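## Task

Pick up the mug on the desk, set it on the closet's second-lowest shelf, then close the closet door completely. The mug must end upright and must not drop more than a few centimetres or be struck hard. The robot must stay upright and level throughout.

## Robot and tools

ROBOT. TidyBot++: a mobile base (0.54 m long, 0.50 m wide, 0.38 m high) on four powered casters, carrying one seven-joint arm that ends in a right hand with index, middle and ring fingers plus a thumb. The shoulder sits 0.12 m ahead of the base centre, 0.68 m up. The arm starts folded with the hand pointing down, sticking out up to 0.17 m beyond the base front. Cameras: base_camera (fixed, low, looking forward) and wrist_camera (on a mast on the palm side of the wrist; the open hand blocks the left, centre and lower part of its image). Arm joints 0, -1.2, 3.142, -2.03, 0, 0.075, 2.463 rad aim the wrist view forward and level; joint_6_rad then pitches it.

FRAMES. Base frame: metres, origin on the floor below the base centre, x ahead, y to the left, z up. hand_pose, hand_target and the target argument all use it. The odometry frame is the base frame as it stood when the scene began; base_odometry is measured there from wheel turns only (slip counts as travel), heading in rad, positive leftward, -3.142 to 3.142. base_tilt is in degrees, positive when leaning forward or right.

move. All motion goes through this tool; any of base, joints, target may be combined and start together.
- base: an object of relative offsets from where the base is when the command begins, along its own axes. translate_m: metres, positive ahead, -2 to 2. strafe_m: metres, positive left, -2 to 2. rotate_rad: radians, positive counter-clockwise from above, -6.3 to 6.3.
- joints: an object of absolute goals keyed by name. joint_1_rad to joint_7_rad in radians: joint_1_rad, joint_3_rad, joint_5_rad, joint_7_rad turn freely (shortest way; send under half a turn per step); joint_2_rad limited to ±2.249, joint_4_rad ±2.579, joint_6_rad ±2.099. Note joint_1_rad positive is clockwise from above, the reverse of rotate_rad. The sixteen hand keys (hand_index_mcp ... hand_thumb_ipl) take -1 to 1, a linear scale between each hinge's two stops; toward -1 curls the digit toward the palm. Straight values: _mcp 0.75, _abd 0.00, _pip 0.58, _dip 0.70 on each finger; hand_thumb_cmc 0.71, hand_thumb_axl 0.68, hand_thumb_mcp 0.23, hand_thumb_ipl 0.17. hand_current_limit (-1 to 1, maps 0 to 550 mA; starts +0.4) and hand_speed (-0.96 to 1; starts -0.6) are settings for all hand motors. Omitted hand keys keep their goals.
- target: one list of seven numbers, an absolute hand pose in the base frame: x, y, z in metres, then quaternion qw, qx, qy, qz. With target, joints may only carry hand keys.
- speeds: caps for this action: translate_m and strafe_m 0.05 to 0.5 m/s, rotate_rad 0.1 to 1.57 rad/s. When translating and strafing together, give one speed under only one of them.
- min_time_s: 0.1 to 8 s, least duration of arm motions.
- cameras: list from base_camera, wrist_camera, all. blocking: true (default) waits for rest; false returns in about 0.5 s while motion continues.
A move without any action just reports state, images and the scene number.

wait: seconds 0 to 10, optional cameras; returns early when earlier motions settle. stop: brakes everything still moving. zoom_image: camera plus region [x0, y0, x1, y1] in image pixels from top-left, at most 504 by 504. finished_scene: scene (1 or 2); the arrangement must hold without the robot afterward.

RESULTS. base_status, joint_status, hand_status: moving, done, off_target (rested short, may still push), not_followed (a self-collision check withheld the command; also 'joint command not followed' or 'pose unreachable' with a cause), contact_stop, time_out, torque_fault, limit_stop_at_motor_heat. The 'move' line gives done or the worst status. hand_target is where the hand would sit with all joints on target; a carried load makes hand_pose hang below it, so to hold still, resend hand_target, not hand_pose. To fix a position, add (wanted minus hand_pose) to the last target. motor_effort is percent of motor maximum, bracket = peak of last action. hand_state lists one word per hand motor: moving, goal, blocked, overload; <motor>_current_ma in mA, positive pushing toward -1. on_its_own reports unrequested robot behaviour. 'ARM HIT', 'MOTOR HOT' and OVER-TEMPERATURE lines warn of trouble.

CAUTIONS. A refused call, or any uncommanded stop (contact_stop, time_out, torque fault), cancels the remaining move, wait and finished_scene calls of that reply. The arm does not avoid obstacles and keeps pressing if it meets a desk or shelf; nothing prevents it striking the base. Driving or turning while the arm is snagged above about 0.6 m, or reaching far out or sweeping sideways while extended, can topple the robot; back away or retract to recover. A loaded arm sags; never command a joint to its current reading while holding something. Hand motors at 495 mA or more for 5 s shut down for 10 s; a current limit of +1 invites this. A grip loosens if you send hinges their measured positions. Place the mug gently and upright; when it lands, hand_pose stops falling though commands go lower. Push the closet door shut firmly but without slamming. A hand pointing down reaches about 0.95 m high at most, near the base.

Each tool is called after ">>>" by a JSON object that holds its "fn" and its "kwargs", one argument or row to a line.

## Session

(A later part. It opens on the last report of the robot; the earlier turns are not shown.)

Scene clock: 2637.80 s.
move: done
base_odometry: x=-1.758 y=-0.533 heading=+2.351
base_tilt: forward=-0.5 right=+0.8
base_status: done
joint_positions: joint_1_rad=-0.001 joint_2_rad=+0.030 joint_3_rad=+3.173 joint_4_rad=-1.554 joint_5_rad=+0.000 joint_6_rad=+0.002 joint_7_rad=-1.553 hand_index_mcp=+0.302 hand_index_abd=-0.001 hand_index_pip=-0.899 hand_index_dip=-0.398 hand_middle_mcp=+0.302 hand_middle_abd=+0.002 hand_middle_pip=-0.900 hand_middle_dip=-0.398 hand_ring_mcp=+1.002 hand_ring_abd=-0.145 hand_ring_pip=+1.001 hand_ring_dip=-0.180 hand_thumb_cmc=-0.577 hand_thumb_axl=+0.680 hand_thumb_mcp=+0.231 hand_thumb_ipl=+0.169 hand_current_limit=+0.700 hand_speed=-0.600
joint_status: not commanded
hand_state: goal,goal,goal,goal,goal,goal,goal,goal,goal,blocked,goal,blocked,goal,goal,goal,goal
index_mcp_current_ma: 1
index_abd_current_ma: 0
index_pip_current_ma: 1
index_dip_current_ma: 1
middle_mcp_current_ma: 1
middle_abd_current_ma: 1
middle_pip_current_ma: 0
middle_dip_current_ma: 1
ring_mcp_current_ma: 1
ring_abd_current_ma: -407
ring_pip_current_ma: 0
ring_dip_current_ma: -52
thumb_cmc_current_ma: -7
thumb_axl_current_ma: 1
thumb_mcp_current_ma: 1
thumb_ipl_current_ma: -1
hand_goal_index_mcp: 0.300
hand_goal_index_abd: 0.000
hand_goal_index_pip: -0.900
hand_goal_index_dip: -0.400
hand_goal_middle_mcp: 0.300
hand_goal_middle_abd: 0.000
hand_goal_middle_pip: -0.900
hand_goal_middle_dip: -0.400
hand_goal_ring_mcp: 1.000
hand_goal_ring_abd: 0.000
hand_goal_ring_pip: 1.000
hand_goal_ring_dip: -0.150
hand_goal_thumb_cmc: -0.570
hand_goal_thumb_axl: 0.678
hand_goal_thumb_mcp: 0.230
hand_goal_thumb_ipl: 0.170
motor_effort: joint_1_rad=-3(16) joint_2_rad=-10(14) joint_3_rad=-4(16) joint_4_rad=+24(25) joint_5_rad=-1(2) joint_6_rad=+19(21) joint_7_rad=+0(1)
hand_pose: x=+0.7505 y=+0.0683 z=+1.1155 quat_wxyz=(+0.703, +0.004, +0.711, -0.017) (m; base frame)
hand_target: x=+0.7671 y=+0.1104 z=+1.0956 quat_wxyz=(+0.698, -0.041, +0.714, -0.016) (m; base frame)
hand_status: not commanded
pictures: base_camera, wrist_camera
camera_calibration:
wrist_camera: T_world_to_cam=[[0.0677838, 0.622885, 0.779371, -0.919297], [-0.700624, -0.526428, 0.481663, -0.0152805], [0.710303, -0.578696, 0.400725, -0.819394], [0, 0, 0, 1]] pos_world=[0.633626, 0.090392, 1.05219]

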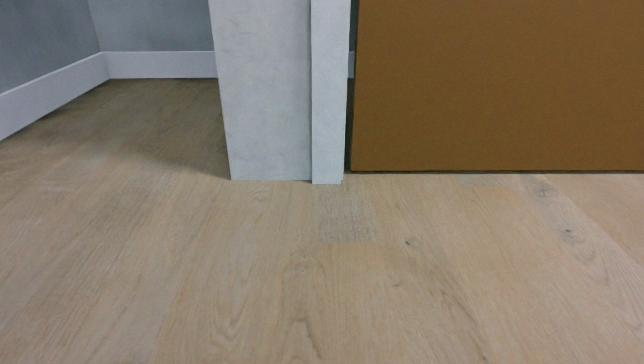

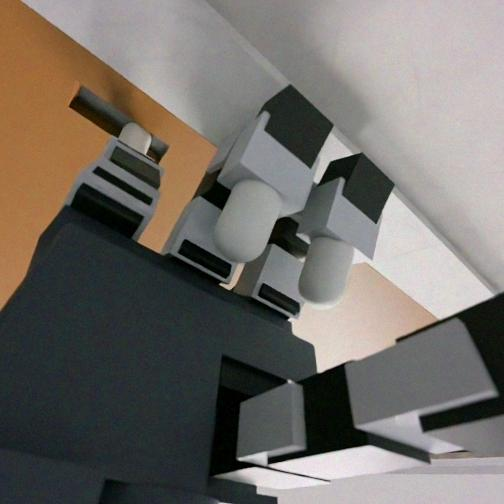

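>>> {"fn": "move", "kwargs": {
  "base": {"translate_m": -0.008},
  "speeds": {"translate_m": 0.05},
  "joints": {"hand_thumb_cmc": 0.65, "hand_index_mcp": -0.4, "hand_middle_mcp": -0.4, "hand_index_dip": 0.5, "hand_middle_dip": 0.5},
  "cameras": ["wrist_camera", "base_camera"]
}}

>>> {"fn": "zoom_image", "kwargs": {
  "camera": "wrist_camera",
  "region": [60, 80, 180, 200]
}}

>>> {"fn": "zoom_image", "kwargs": {
  "camera": "base_camera",
  "region": [280, 0, 400, 200]
}}

Scene clock: 2650.83 s.
move: off_target
base_odometry: x=-1.752 y=-0.539 heading=+2.351
base_tilt: forward=-0.5 right=+0.8
base_status: done
joint_positions: joint_1_rad=-0.001 joint_2_rad=+0.048 joint_3_rad=+3.173 joint_4_rad=-1.549 joint_5_rad=+0.000 joint_6_rad=+0.006 joint_7_rad=-1.553 hand_index_mcp=+0.104 hand_index_abd=-0.001 hand_index_pip=-0.899 hand_index_dip=+0.497 hand_middle_mcp=-0.397 hand_middle_abd=+0.002 hand_middle_pip=-0.900 hand_middle_dip=+0.497 hand_ring_mcp=+1.000 hand_ring_abd=-0.078 hand_ring_pip=+0.998 hand_ring_dip=-0.186 hand_thumb_cmc=+0.647 hand_thumb_axl=+0.680 hand_thumb_mcp=+0.231 hand_thumb_ipl=+0.169 hand_current_limit=+0.700 hand_speed=-0.600
joint_status: hand_index_mcp off_target (ended at +0.104, target -0.400); the others done
hand_state: blocked,goal,goal,goal,goal,goal,goal,goal,goal,blocked,goal,blocked,goal,goal,goal,goal
index_mcp_current_ma: 468
index_abd_current_ma: 0
index_pip_current_ma: 1
index_dip_current_ma: -2
middle_mcp_current_ma: 2
middle_abd_current_ma: 1
middle_pip_current_ma: 0
middle_dip_current_ma: -2
ring_mcp_current_ma: 0
ring_abd_current_ma: -168
ring_pip_current_ma: -1
ring_dip_current_ma: -67
thumb_cmc_current_ma: -2
thumb_axl_current_ma: 1
thumb_mcp_current_ma: 1
thumb_ipl_current_ma: -1
hand_goal_index_mcp: -0.400
hand_goal_index_abd: 0.000
hand_goal_index_pip: -0.900
hand_goal_index_dip: 0.500
hand_goal_middle_mcp: -0.400
hand_goal_middle_abd: 0.000
hand_goal_middle_pip: -0.900
hand_goal_middle_dip: 0.500
hand_goal_ring_mcp: 1.000
hand_goal_ring_abd: 0.000
hand_goal_ring_pip: 1.000
hand_goal_ring_dip: -0.150
hand_goal_thumb_cmc: 0.650
hand_goal_thumb_axl: 0.678
hand_goal_thumb_mcp: 0.230
hand_goal_thumb_ipl: 0.170
motor_effort: joint_1_rad=-4(7) joint_2_rad=-13(16) joint_3_rad=-5(7) joint_4_rad=+19(23) joint_5_rad=+1(2) joint_6_rad=+12(18) joint_7_rad=+2(2)
hand_pose: x=+0.7579 y=+0.0676 z=+1.1091 quat_wxyz=(+0.700, +0.004, +0.714, -0.018) (m; base frame)
hand_target: x=+0.7671 y=+0.1104 z=+1.0956 quat_wxyz=(+0.698, -0.041, +0.714, -0.016) (m; base frame)
hand_status: not commanded
pictures: base_camera, wrist_camera
camera_calibration:
wrist_camera: T_world_to_cam=[[0.0746806, 0.623049, 0.778609, -0.918719], [-0.697382, -0.525473, 0.487377, -0.0162506], [0.712798, -0.579386, 0.395261, -0.818245], [0, 0, 0, 1]] pos_world=[0.640521, 0.0897886, 1.04666]

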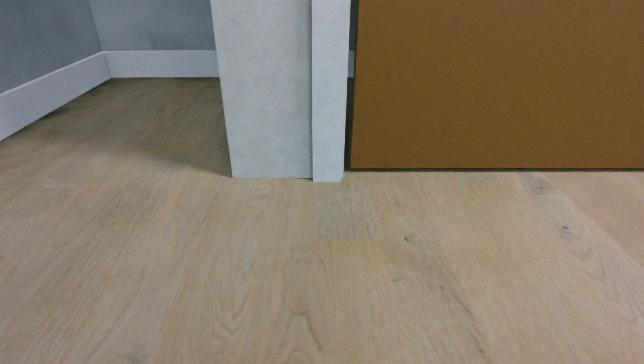

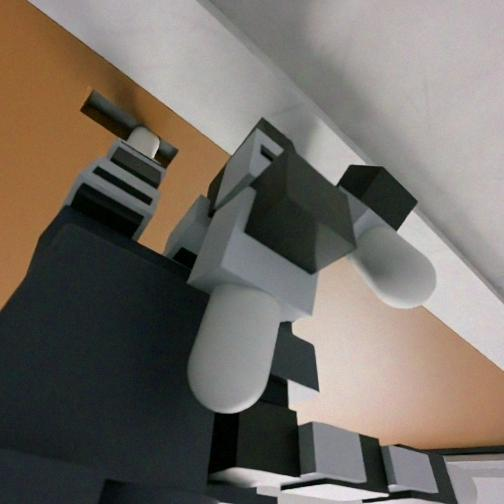

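Scaled by 4.200 from the camera's 504x504 image, which has a finer 720x720 frame.

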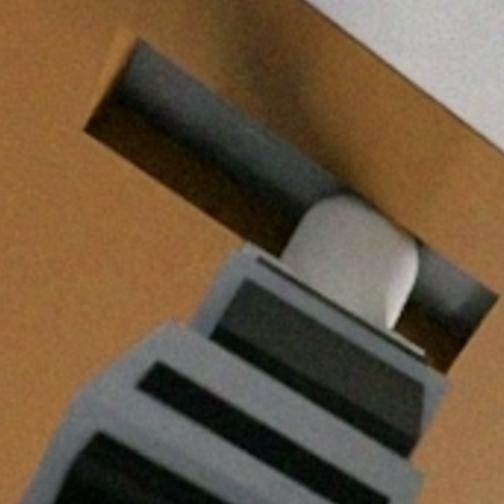

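Scaled by 2.520.

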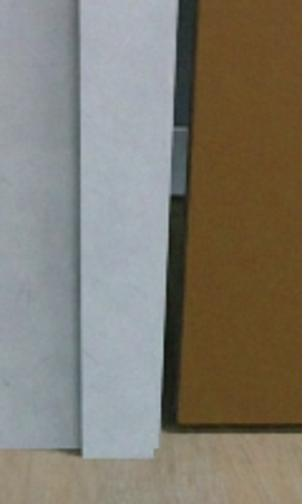

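>>> {"fn": "move", "kwargs": {
  "joints": {"hand_index_pip": 0.0, "hand_index_mcp": 0.0}
}}

>>> {"fn": "move", "kwargs": {
  "joints": {"hand_index_mcp": -0.4, "hand_index_pip": 0.2},
  "cameras": ["wrist_camera"]
}}

Scene clock: 2665.97 s.
move: off_target
base_odometry: x=-1.752 y=-0.539 heading=+2.351
base_tilt: forward=-0.5 right=+0.8
base_status: not commanded
joint_positions: joint_1_rad=-0.001 joint_2_rad=+0.048 joint_3_rad=+3.173 joint_4_rad=-1.549 joint_5_rad=+0.000 joint_6_rad=+0.006 joint_7_rad=-1.553 hand_index_mcp=+0.104 hand_index_abd=-0.001 hand_index_pip=-0.003 hand_index_dip=+0.497 hand_middle_mcp=-0.397 hand_middle_abd=+0.002 hand_middle_pip=-0.900 hand_middle_dip=+0.497 hand_ring_mcp=+1.000 hand_ring_abd=-0.078 hand_ring_pip=+0.998 hand_ring_dip=-0.186 hand_thumb_cmc=+0.647 hand_thumb_axl=+0.680 hand_thumb_mcp=+0.231 hand_thumb_ipl=+0.169 hand_current_limit=+0.700 hand_speed=-0.600
joint_status: hand_index_mcp off_target (ended at +0.104, target +0.000); the others done
hand_state: blocked,goal,goal,goal,goal,goal,goal,goal,goal,blocked,goal,blocked,goal,goal,goal,goal
index_mcp_current_ma: 334
index_abd_current_ma: 0
index_pip_current_ma: -2
index_dip_current_ma: -2
middle_mcp_current_ma: 2
middle_abd_current_ma: 1
middle_pip_current_ma: 0
middle_dip_current_ma: -2
ring_mcp_current_ma: 0
ring_abd_current_ma: -168
ring_pip_current_ma: -1
ring_dip_current_ma: -67
thumb_cmc_current_ma: -2
thumb_axl_current_ma: 1
thumb_mcp_current_ma: 1
thumb_ipl_current_ma: -1
hand_goal_index_mcp: 0.000
hand_goal_index_abd: 0.000
hand_goal_index_pip: 0.000
hand_goal_index_dip: 0.500
hand_goal_middle_mcp: -0.400
hand_goal_middle_abd: 0.000
hand_goal_middle_pip: -0.900
hand_goal_middle_dip: 0.500
hand_goal_ring_mcp: 1.000
hand_goal_ring_abd: 0.000
hand_goal_ring_pip: 1.000
hand_goal_ring_dip: -0.150
hand_goal_thumb_cmc: 0.650
hand_goal_thumb_axl: 0.678
hand_goal_thumb_mcp: 0.230
hand_goal_thumb_ipl: 0.170
motor_effort: joint_1_rad=-5(5) joint_2_rad=-13(13) joint_3_rad=-5(6) joint_4_rad=+19(19) joint_5_rad=+1(2) joint_6_rad=+12(13) joint_7_rad=+1(2)
hand_pose: x=+0.7579 y=+0.0676 z=+1.1091 quat_wxyz=(+0.700, +0.004, +0.714, -0.018) (m; base frame)
hand_target: x=+0.7671 y=+0.1104 z=+1.0956 quat_wxyz=(+0.698, -0.041, +0.714, -0.016) (m; base frame)
hand_status: not commanded
pictures: none

Scene clock: 2666.83 s.
move: done
base_odometry: x=-1.752 y=-0.539 heading=+2.351
base_tilt: forward=-0.5 right=+0.8
base_status: not commanded
joint_positions: joint_1_rad=-0.003 joint_2_rad=+0.047 joint_3_rad=+3.172 joint_4_rad=-1.549 joint_5_rad=+0.000 joint_6_rad=+0.006 joint_7_rad=-1.551 hand_index_mcp=-0.397 hand_index_abd=-0.001 hand_index_pip=+0.197 hand_index_dip=+0.497 hand_middle_mcp=-0.397 hand_middle_abd=+0.002 hand_middle_pip=-0.900 hand_middle_dip=+0.497 hand_ring_mcp=+1.001 hand_ring_abd=-0.078 hand_ring_pip=+1.001 hand_ring_dip=-0.156 hand_thumb_cmc=+0.647 hand_thumb_axl=+0.680 hand_thumb_mcp=+0.231 hand_thumb_ipl=+0.169 hand_current_limit=+0.700 hand_speed=-0.600
joint_status: all done
hand_state: goal,goal,goal,goal,goal,goal,goal,goal,goal,blocked,goal,goal,goal,goal,goal,goal
index_mcp_current_ma: 2
index_abd_current_ma: 0
index_pip_current_ma: -2
index_dip_current_ma: -1
middle_mcp_current_ma: 2
middle_abd_current_ma: 1
middle_pip_current_ma: 0
middle_dip_current_ma: -2
ring_mcp_current_ma: 1
ring_abd_current_ma: -167
ring_pip_current_ma: 0
ring_dip_current_ma: -5
thumb_cmc_current_ma: -2
thumb_axl_current_ma: 1
thumb_mcp_current_ma: 1
thumb_ipl_current_ma: -1
hand_goal_index_mcp: -0.400
hand_goal_index_abd: 0.000
hand_goal_index_pip: 0.200
hand_goal_index_dip: 0.500
hand_goal_middle_mcp: -0.400
hand_goal_middle_abd: 0.000
hand_goal_middle_pip: -0.900
hand_goal_middle_dip: 0.500
hand_goal_ring_mcp: 1.000
hand_goal_ring_abd: 0.000
hand_goal_ring_pip: 1.000
hand_goal_ring_dip: -0.150
hand_goal_thumb_cmc: 0.650
hand_goal_thumb_axl: 0.678
hand_goal_thumb_mcp: 0.230
hand_goal_thumb_ipl: 0.170
motor_effort: joint_1_rad=-4(5) joint_2_rad=-13(15) joint_3_rad=-4(5) joint_4_rad=+21(21) joint_5_rad=-1(1) joint_6_rad=+14(15) joint_7_rad=-1(1)
hand_pose: x=+0.7575 y=+0.0699 z=+1.1091 quat_wxyz=(+0.700, +0.002, +0.714, -0.017) (m; base frame)
hand_target: x=+0.7671 y=+0.1104 z=+1.0956 quat_wxyz=(+0.698, -0.041, +0.714, -0.016) (m; base frame)
hand_status: not commanded
pictures: wrist_camera
camera_calibration:
wrist_camera: T_world_to_cam=[[0.0722853, 0.624594, 0.777597, -0.917371], [-0.695593, -0.527168, 0.488102, -0.0173219], [0.71479, -0.576174, 0.396357, -0.819638], [0, 0, 0, 1]] pos_world=[0.640133, 0.0915989, 1.04667]

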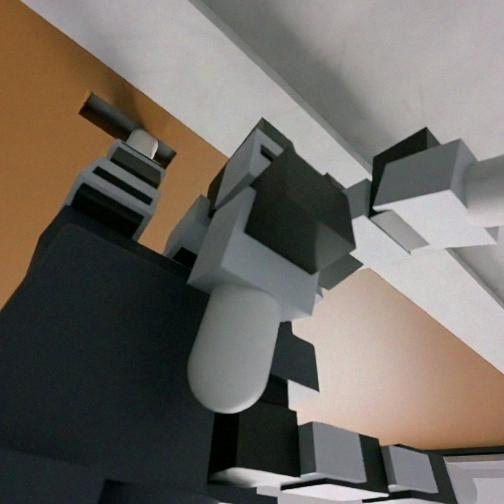

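>>> {"fn": "move", "kwargs": {
  "base": {"strafe_m": 0.09},
  "speeds": {"strafe_m": 0.05},
  "cameras": ["wrist_camera", "base_camera"]
}}

>>> {"fn": "zoom_image", "kwargs": {
  "camera": "base_camera",
  "region": [340, 0, 460, 200]
}}

Scene clock: 2676.57 s.
move: done
base_odometry: x=-1.816 y=-0.603 heading=+2.351
base_tilt: forward=-0.5 right=+0.8
base_status: done
joint_positions: joint_1_rad=+0.046 joint_2_rad=+0.063 joint_3_rad=+3.216 joint_4_rad=-1.545 joint_5_rad=+0.000 joint_6_rad=+0.006 joint_7_rad=-1.551 hand_index_mcp=-0.398 hand_index_abd=-0.002 hand_index_pip=+0.197 hand_index_dip=+0.497 hand_middle_mcp=-0.397 hand_middle_abd=+0.002 hand_middle_pip=-0.900 hand_middle_dip=+0.497 hand_ring_mcp=+1.002 hand_ring_abd=+0.010 hand_ring_pip=+1.001 hand_ring_dip=-0.056 hand_thumb_cmc=+0.648 hand_thumb_axl=+0.680 hand_thumb_mcp=+0.231 hand_thumb_ipl=+0.169 hand_current_limit=+0.700 hand_speed=-0.600
joint_status: not commanded
hand_state: goal,goal,goal,goal,goal,goal,goal,goal,goal,goal,goal,blocked,goal,goal,goal,goal
index_mcp_current_ma: 1
index_abd_current_ma: -1
index_pip_current_ma: -2
index_dip_current_ma: -1
middle_mcp_current_ma: 2
middle_abd_current_ma: 1
middle_pip_current_ma: 0
middle_dip_current_ma: -2
ring_mcp_current_ma: 1
ring_abd_current_ma: 9
ring_pip_current_ma: 0
ring_dip_current_ma: 268
thumb_cmc_current_ma: -1
thumb_axl_current_ma: 1
thumb_mcp_current_ma: 1
thumb_ipl_current_ma: -1
hand_goal_index_mcp: -0.400
hand_goal_index_abd: 0.000
hand_goal_index_pip: 0.200
hand_goal_index_dip: 0.500
hand_goal_middle_mcp: -0.400
hand_goal_middle_abd: 0.000
hand_goal_middle_pip: -0.900
hand_goal_middle_dip: 0.500
hand_goal_ring_mcp: 1.000
hand_goal_ring_abd: 0.000
hand_goal_ring_pip: 1.000
hand_goal_ring_dip: -0.150
hand_goal_thumb_cmc: 0.650
hand_goal_thumb_axl: 0.678
hand_goal_thumb_mcp: 0.230
hand_goal_thumb_ipl: 0.170
motor_effort: joint_1_rad=-12(15) joint_2_rad=-18(19) joint_3_rad=-13(15) joint_4_rad=+15(21) joint_5_rad=-2(3) joint_6_rad=+8(14) joint_7_rad=-2(3)
hand_pose: x=+0.7683 y=+0.0111 z=+1.1016 quat_wxyz=(+0.694, +0.034, +0.717, -0.050) (m; base frame)
hand_target: x=+0.7671 y=+0.1104 z=+1.0956 quat_wxyz=(+0.698, -0.041, +0.714, -0.016) (m; base frame)
hand_status: not commanded
pictures: base_camera, wrist_camera
camera_calibration:
wrist_camera: T_world_to_cam=[[0.138534, 0.616703, 0.77491, -0.923451], [-0.735669, -0.459755, 0.497409, -0.017271], [0.663023, -0.638986, 0.389997, -0.81068], [0, 0, 0, 1]] pos_world=[0.652723, 0.0435415, 1.04035]

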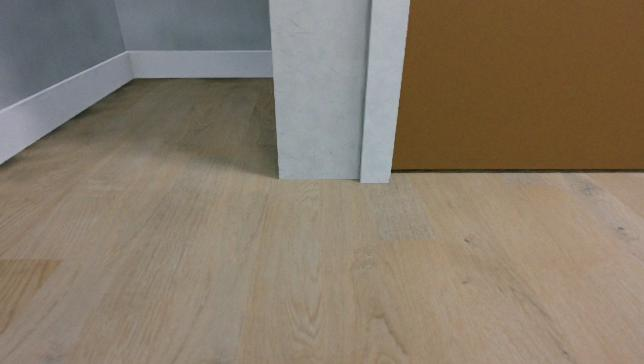

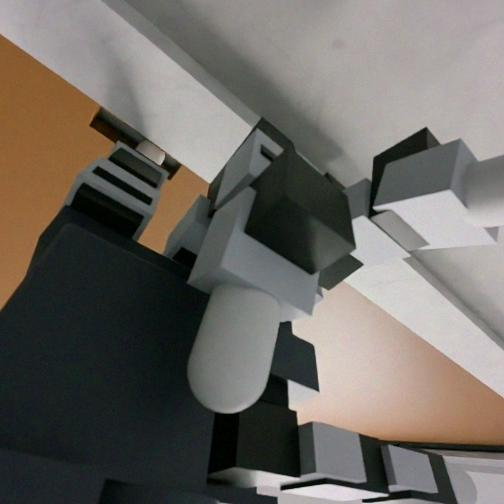

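Scaled by 2.520.

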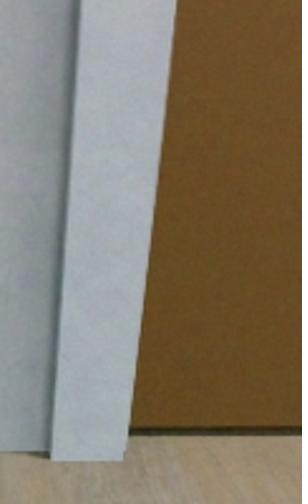

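>>> {"fn": "zoom_image", "kwargs": {
  "camera": "wrist_camera",
  "region": [60, 60, 220, 220]
}}

Scaled by 3.150 from the camera's 504x504 image, which has a finer 720x720 frame.

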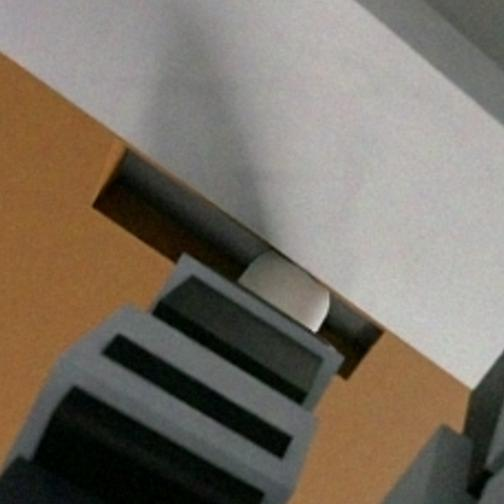

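>>> {"fn": "move", "kwargs": {
  "base": {"strafe_m": 0.02},
  "speeds": {"strafe_m": 0.05},
  "cameras": ["wrist_camera", "base_camera"]
}}

>>> {"fn": "zoom_image", "kwargs": {
  "camera": "wrist_camera",
  "region": [60, 60, 220, 220]
}}

>>> {"fn": "zoom_image", "kwargs": {
  "camera": "base_camera",
  "region": [360, 80, 460, 200]
}}

Scene clock: 2705.40 s.
move: done
base_odometry: x=-1.830 y=-0.617 heading=+2.351
base_tilt: forward=-0.4 right=+0.8
base_status: done
joint_positions: joint_1_rad=+0.059 joint_2_rad=+0.070 joint_3_rad=+3.228 joint_4_rad=-1.538 joint_5_rad=+0.000 joint_6_rad=+0.006 joint_7_rad=-1.551 hand_index_mcp=-0.398 hand_index_abd=-0.002 hand_index_pip=+0.197 hand_index_dip=+0.497 hand_middle_mcp=-0.397 hand_middle_abd=+0.002 hand_middle_pip=-0.900 hand_middle_dip=+0.497 hand_ring_mcp=+1.002 hand_ring_abd=+0.017 hand_ring_pip=+1.001 hand_ring_dip=-0.035 hand_thumb_cmc=+0.648 hand_thumb_axl=+0.680 hand_thumb_mcp=+0.231 hand_thumb_ipl=+0.169 hand_current_limit=+0.700 hand_speed=-0.600
joint_status: not commanded
hand_state: goal,goal,goal,goal,goal,goal,goal,goal,goal,goal,goal,blocked,goal,goal,goal,goal
index_mcp_current_ma: 1
index_abd_current_ma: -1
index_pip_current_ma: -2
index_dip_current_ma: -1
middle_mcp_current_ma: 2
middle_abd_current_ma: 1
middle_pip_current_ma: 0
middle_dip_current_ma: -2
ring_mcp_current_ma: 1
ring_abd_current_ma: 19
ring_pip_current_ma: 0
ring_dip_current_ma: 357
thumb_cmc_current_ma: -1
thumb_axl_current_ma: 1
thumb_mcp_current_ma: 1
thumb_ipl_current_ma: -1
hand_goal_index_mcp: -0.400
hand_goal_index_abd: 0.000
hand_goal_index_pip: 0.200
hand_goal_index_dip: 0.500
hand_goal_middle_mcp: -0.400
hand_goal_middle_abd: 0.000
hand_goal_middle_pip: -0.900
hand_goal_middle_dip: 0.500
hand_goal_ring_mcp: 1.000
hand_goal_ring_abd: 0.000
hand_goal_ring_pip: 1.000
hand_goal_ring_dip: -0.150
hand_goal_thumb_cmc: 0.650
hand_goal_thumb_axl: 0.678
hand_goal_thumb_mcp: 0.230
hand_goal_thumb_ipl: 0.170
motor_effort: joint_1_rad=-14(17) joint_2_rad=-19(20) joint_3_rad=-14(17) joint_4_rad=+15(15) joint_5_rad=-3(3) joint_6_rad=+7(7) joint_7_rad=-2(3)
hand_pose: x=+0.7716 y=-0.0051 z=+1.1008 quat_wxyz=(+0.693, +0.043, +0.717, -0.060) (m; base frame)
hand_target: x=+0.7671 y=+0.1104 z=+1.0956 quat_wxyz=(+0.698, -0.041, +0.714, -0.016) (m; base frame)
hand_status: not commanded
pictures: base_camera, wrist_camera
camera_calibration:
wrist_camera: T_world_to_cam=[[0.154718, 0.614048, 0.773955, -0.924718], [-0.746594, -0.440391, 0.49865, -0.0148609], [0.647039, -0.654981, 0.390309, -0.811017], [0, 0, 0, 1]] pos_world=[0.656735, 0.0300762, 1.03965]

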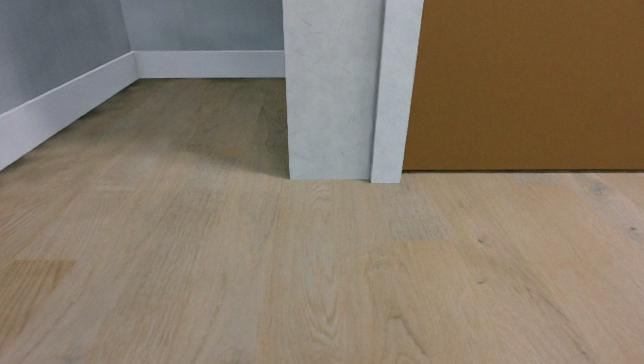

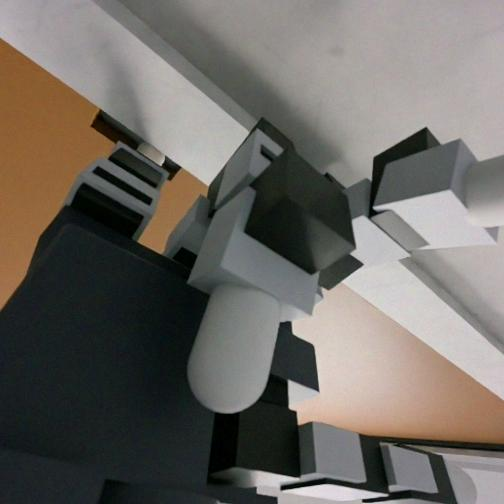

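Scaled by 3.150 from the camera's 504x504 image, which has a finer 720x720 frame.

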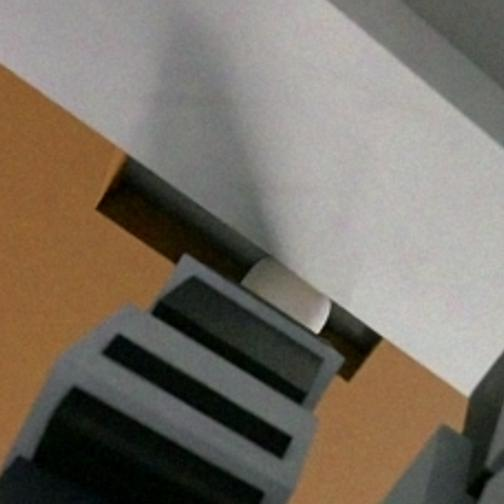

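Scaled by 4.200.

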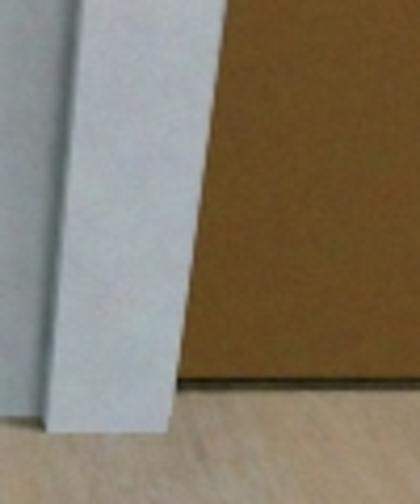

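>>> {"fn": "move", "kwargs": {
  "base": {"strafe_m": -0.1},
  "speeds": {"strafe_m": 0.1}
}}

>>> {"fn": "move", "kwargs": {
  "base": {"translate_m": -0.06},
  "speeds": {"translate_m": 0.05},
  "cameras": ["wrist_camera", "base_camera"]
}}

>>> {"fn": "zoom_image", "kwargs": {
  "camera": "base_camera",
  "region": [280, 0, 400, 200]
}}

Scene clock: 2719.50 s.
move: done
base_odometry: x=-1.758 y=-0.546 heading=+2.350
base_tilt: forward=-0.5 right=+0.8
base_status: done
joint_positions: joint_1_rad=-0.012 joint_2_rad=+0.054 joint_3_rad=+3.163 joint_4_rad=-1.540 joint_5_rad=+0.000 joint_6_rad=+0.006 joint_7_rad=-1.551 hand_index_mcp=-0.398 hand_index_abd=-0.002 hand_index_pip=+0.197 hand_index_dip=+0.497 hand_middle_mcp=-0.397 hand_middle_abd=+0.002 hand_middle_pip=-0.900 hand_middle_dip=+0.497 hand_ring_mcp=+1.001 hand_ring_abd=-0.085 hand_ring_pip=+1.001 hand_ring_dip=-0.155 hand_thumb_cmc=+0.648 hand_thumb_axl=+0.680 hand_thumb_mcp=+0.231 hand_thumb_ipl=+0.169 hand_current_limit=+0.700 hand_speed=-0.600
joint_status: not commanded
hand_state: goal,goal,goal,goal,goal,goal,goal,goal,goal,blocked,goal,goal,goal,goal,goal,goal
index_mcp_current_ma: 1
index_abd_current_ma: -1
index_pip_current_ma: -2
index_dip_current_ma: -1
middle_mcp_current_ma: 2
middle_abd_current_ma: 1
middle_pip_current_ma: 0
middle_dip_current_ma: -2
ring_mcp_current_ma: 1
ring_abd_current_ma: -189
ring_pip_current_ma: 0
ring_dip_current_ma: -4
thumb_cmc_current_ma: -1
thumb_axl_current_ma: 1
thumb_mcp_current_ma: 1
thumb_ipl_current_ma: -1
hand_goal_index_mcp: -0.400
hand_goal_index_abd: 0.000
hand_goal_index_pip: 0.200
hand_goal_index_dip: 0.500
hand_goal_middle_mcp: -0.400
hand_goal_middle_abd: 0.000
hand_goal_middle_pip: -0.900
hand_goal_middle_dip: 0.500
hand_goal_ring_mcp: 1.000
hand_goal_ring_abd: 0.000
hand_goal_ring_pip: 1.000
hand_goal_ring_dip: -0.150
hand_goal_thumb_cmc: 0.650
hand_goal_thumb_axl: 0.678
hand_goal_thumb_mcp: 0.230
hand_goal_thumb_ipl: 0.170
motor_effort: joint_1_rad=-2(15) joint_2_rad=-13(20) joint_3_rad=-3(15) joint_4_rad=+22(23) joint_5_rad=-1(2) joint_6_rad=+17(17) joint_7_rad=+0(2)
hand_pose: x=+0.7586 y=+0.0812 z=+1.1107 quat_wxyz=(+0.701, -0.004, +0.713, -0.011) (m; base frame)
hand_target: x=+0.7671 y=+0.1104 z=+1.0956 quat_wxyz=(+0.698, -0.041, +0.714, -0.016) (m; base frame)
hand_status: not commanded
pictures: none

Scene clock: 2721.17 s.
move: done
base_odometry: x=-1.716 y=-0.589 heading=+2.350
base_tilt: forward=-0.5 right=+0.8
base_status: done
joint_positions: joint_1_rad=-0.026 joint_2_rad=+0.080 joint_3_rad=+3.153 joint_4_rad=-1.532 joint_5_rad=+0.000 joint_6_rad=+0.018 joint_7_rad=-1.551 hand_index_mcp=-0.398 hand_index_abd=-0.002 hand_index_pip=+0.197 hand_index_dip=+0.497 hand_middle_mcp=-0.398 hand_middle_abd=+0.002 hand_middle_pip=-0.900 hand_middle_dip=+0.497 hand_ring_mcp=+1.000 hand_ring_abd=-0.001 hand_ring_pip=+1.000 hand_ring_dip=-0.147 hand_thumb_cmc=+0.648 hand_thumb_axl=+0.680 hand_thumb_mcp=+0.231 hand_thumb_ipl=+0.169 hand_current_limit=+0.700 hand_speed=-0.600
joint_status: not commanded
hand_state: goal,goal,goal,goal,goal,goal,goal,goal,goal,goal,goal,goal,goal,goal,goal,goal
index_mcp_current_ma: 1
index_abd_current_ma: -1
index_pip_current_ma: -2
index_dip_current_ma: -1
middle_mcp_current_ma: 1
middle_abd_current_ma: 1
middle_pip_current_ma: 0
middle_dip_current_ma: -2
ring_mcp_current_ma: 0
ring_abd_current_ma: 0
ring_pip_current_ma: 0
ring_dip_current_ma: 2
thumb_cmc_current_ma: -1
thumb_axl_current_ma: 1
thumb_mcp_current_ma: 1
thumb_ipl_current_ma: -1
hand_goal_index_mcp: -0.400
hand_goal_index_abd: 0.000
hand_goal_index_pip: 0.200
hand_goal_index_dip: 0.500
hand_goal_middle_mcp: -0.400
hand_goal_middle_abd: 0.000
hand_goal_middle_pip: -0.900
hand_goal_middle_dip: 0.500
hand_goal_ring_mcp: 1.000
hand_goal_ring_abd: 0.000
hand_goal_ring_pip: 1.000
hand_goal_ring_dip: -0.150
hand_goal_thumb_cmc: 0.650
hand_goal_thumb_axl: 0.678
hand_goal_thumb_mcp: 0.230
hand_goal_thumb_ipl: 0.170
motor_effort: joint_1_rad=+0(3) joint_2_rad=-21(23) joint_3_rad=-1(4) joint_4_rad=+17(21) joint_5_rad=-1(2) joint_6_rad=+9(15) joint_7_rad=-1(1)
hand_pose: x=+0.7673 y=+0.0964 z=+1.1023 quat_wxyz=(+0.699, -0.013, +0.715, -0.002) (m; base frame)
hand_target: x=+0.7671 y=+0.1104 z=+1.0956 quat_wxyz=(+0.698, -0.041, +0.714, -0.016) (m; base frame)
hand_status: not commanded
pictures: base_camera, wrist_camera
camera_calibration:
wrist_camera: T_world_to_cam=[[0.0487175, 0.626687, 0.777747, -0.911629], [-0.671354, -0.555993, 0.490057, -0.0111492], [0.739534, -0.546018, 0.393642, -0.827597], [0, 0, 0, 1]] pos_world=[0.648963, 0.113224, 1.04026]

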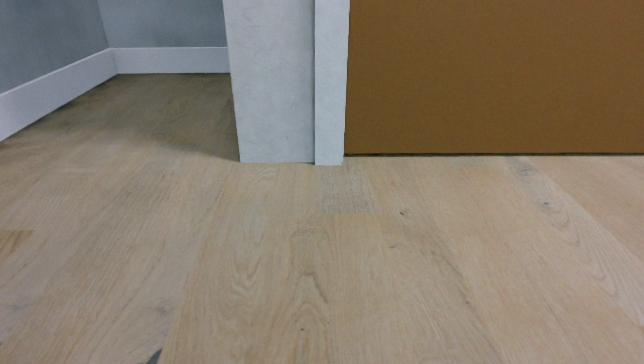

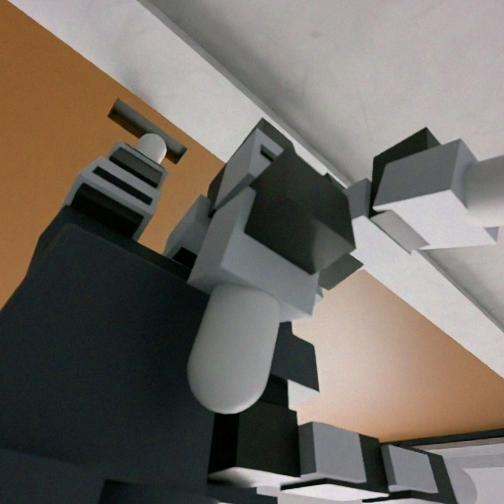

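Scaled by 2.520.

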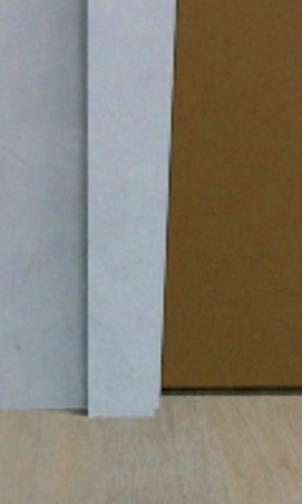

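>>> {"fn": "move", "kwargs": {
  "base": {"translate_m": -0.7, "strafe_m": -0.4},
  "joints": {"joint_1_rad": 0, "joint_2_rad": -1.2, "joint_3_rad": 3.142, "joint_4_rad": -2.03, "joint_5_rad": 0, "joint_6_rad": 0.075, "joint_7_rad": 2.463, "hand_index_mcp": 0.75, "hand_index_pip": 0.58, "hand_index_dip": 0.7, "hand_middle_mcp": 0.75, "hand_middle_pip": 0.58, "hand_middle_dip": 0.7, "hand_ring_mcp": 0.75, "hand_ring_pip": 0.58, "hand_ring_dip": 0.7, "hand_ring_abd": 0, "hand_current_limit": 0.4},
  "min_time_s": 4,
  "cameras": ["wrist_camera", "base_camera"]
}}

Scene clock: 2738.77 s.
move: done
base_odometry: x=-0.939 y=-0.806 heading=+2.350
base_tilt: forward=-0.5 right=+0.8
base_status: done
joint_positions: joint_1_rad=-0.014 joint_2_rad=-1.196 joint_3_rad=+3.150 joint_4_rad=-2.006 joint_5_rad=+0.000 joint_6_rad=+0.029 joint_7_rad=-3.739 hand_index_mcp=+0.756 hand_index_abd=-0.001 hand_index_pip=+0.580 hand_index_dip=+0.698 hand_middle_mcp=+0.757 hand_middle_abd=-0.001 hand_middle_pip=+0.580 hand_middle_dip=+0.698 hand_ring_mcp=+0.757 hand_ring_abd=-0.001 hand_ring_pip=+0.583 hand_ring_dip=+0.697 hand_thumb_cmc=+0.655 hand_thumb_axl=+0.680 hand_thumb_mcp=+0.231 hand_thumb_ipl=+0.169 hand_current_limit=+0.400 hand_speed=-0.600
joint_status: all done
hand_state: goal,goal,goal,goal,goal,goal,goal,goal,goal,goal,goal,goal,goal,goal,goal,goal
index_mcp_current_ma: 6
index_abd_current_ma: 0
index_pip_current_ma: 0
index_dip_current_ma: -1
middle_mcp_current_ma: 7
middle_abd_current_ma: 0
middle_pip_current_ma: 0
middle_dip_current_ma: -1
ring_mcp_current_ma: 6
ring_abd_current_ma: 0
ring_pip_current_ma: 1
ring_dip_current_ma: -1
thumb_cmc_current_ma: 4
thumb_axl_current_ma: 1
thumb_mcp_current_ma: 1
thumb_ipl_current_ma: -1
hand_goal_index_mcp: 0.750
hand_goal_index_abd: 0.000
hand_goal_index_pip: 0.580
hand_goal_index_dip: 0.700
hand_goal_middle_mcp: 0.750
hand_goal_middle_abd: 0.000
hand_goal_middle_pip: 0.580
hand_goal_middle_dip: 0.700
hand_goal_ring_mcp: 0.750
hand_goal_ring_abd: 0.000
hand_goal_ring_pip: 0.580
hand_goal_ring_dip: 0.700
hand_goal_thumb_cmc: 0.650
hand_goal_thumb_axl: 0.678
hand_goal_thumb_mcp: 0.230
hand_goal_thumb_ipl: 0.170
motor_effort: joint_1_rad=+0(3) joint_2_rad=+16(24) joint_3_rad=+0(2) joint_4_rad=+12(19) joint_5_rad=+0(1) joint_6_rad=+7(11) joint_7_rad=+0(1)
hand_pose: x=+0.1269 y=-0.0698 z=+1.3068 quat_wxyz=(+0.427, +0.337, +0.177, +0.820) (m; base frame)
hand_target: x=+0.1276 y=-0.0699 z=+1.3015 quat_wxyz=(+0.401, +0.333, +0.159, +0.839) (m; base frame)
hand_status: not commanded
pictures: base_camera, wrist_camera
camera_calibration:
wrist_camera: T_world_to_cam=[[-0.00307965, -0.998047, 0.0623914, -0.107304], [0.0270306, -0.062452, -0.997682, 1.2563], [0.99963, -0.00138603, 0.0271702, -0.0412862], [0, 0, 0, 1]] pos_world=[0.00698188, -0.0286938, 1.2612]

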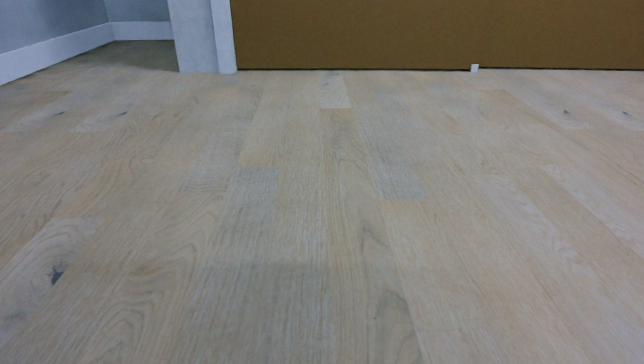

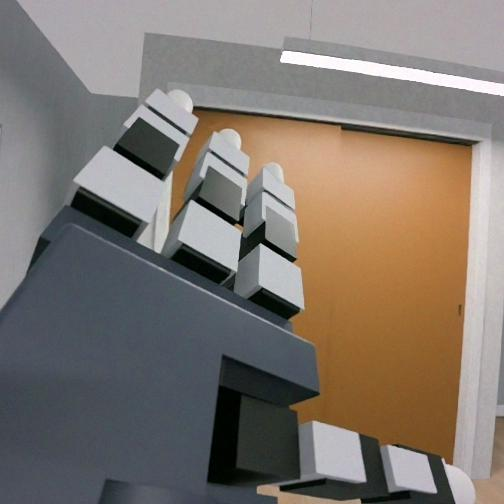

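>>> {"fn": "zoom_image", "kwargs": {
  "camera": "wrist_camera",
  "region": [380, 100, 504, 480]
}}

>>> {"fn": "zoom_image", "kwargs": {
  "camera": "wrist_camera",
  "region": [150, 80, 300, 260]
}}

Scaled by 1.326 from the camera's 504x504 image, which has a finer 720x720 frame.

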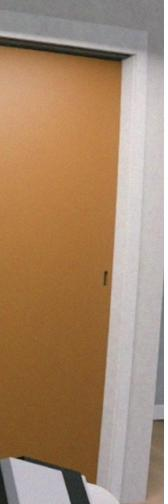

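Scaled by 2.800 from the camera's 504x504 image, which has a finer 720x720 frame.

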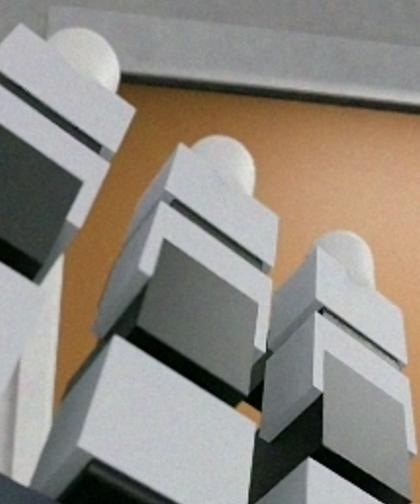

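Closed on both sides.

>>> {"fn": "finished_scene", "kwargs": {
  "scene": 1
}}

The scene is finished: the task was done.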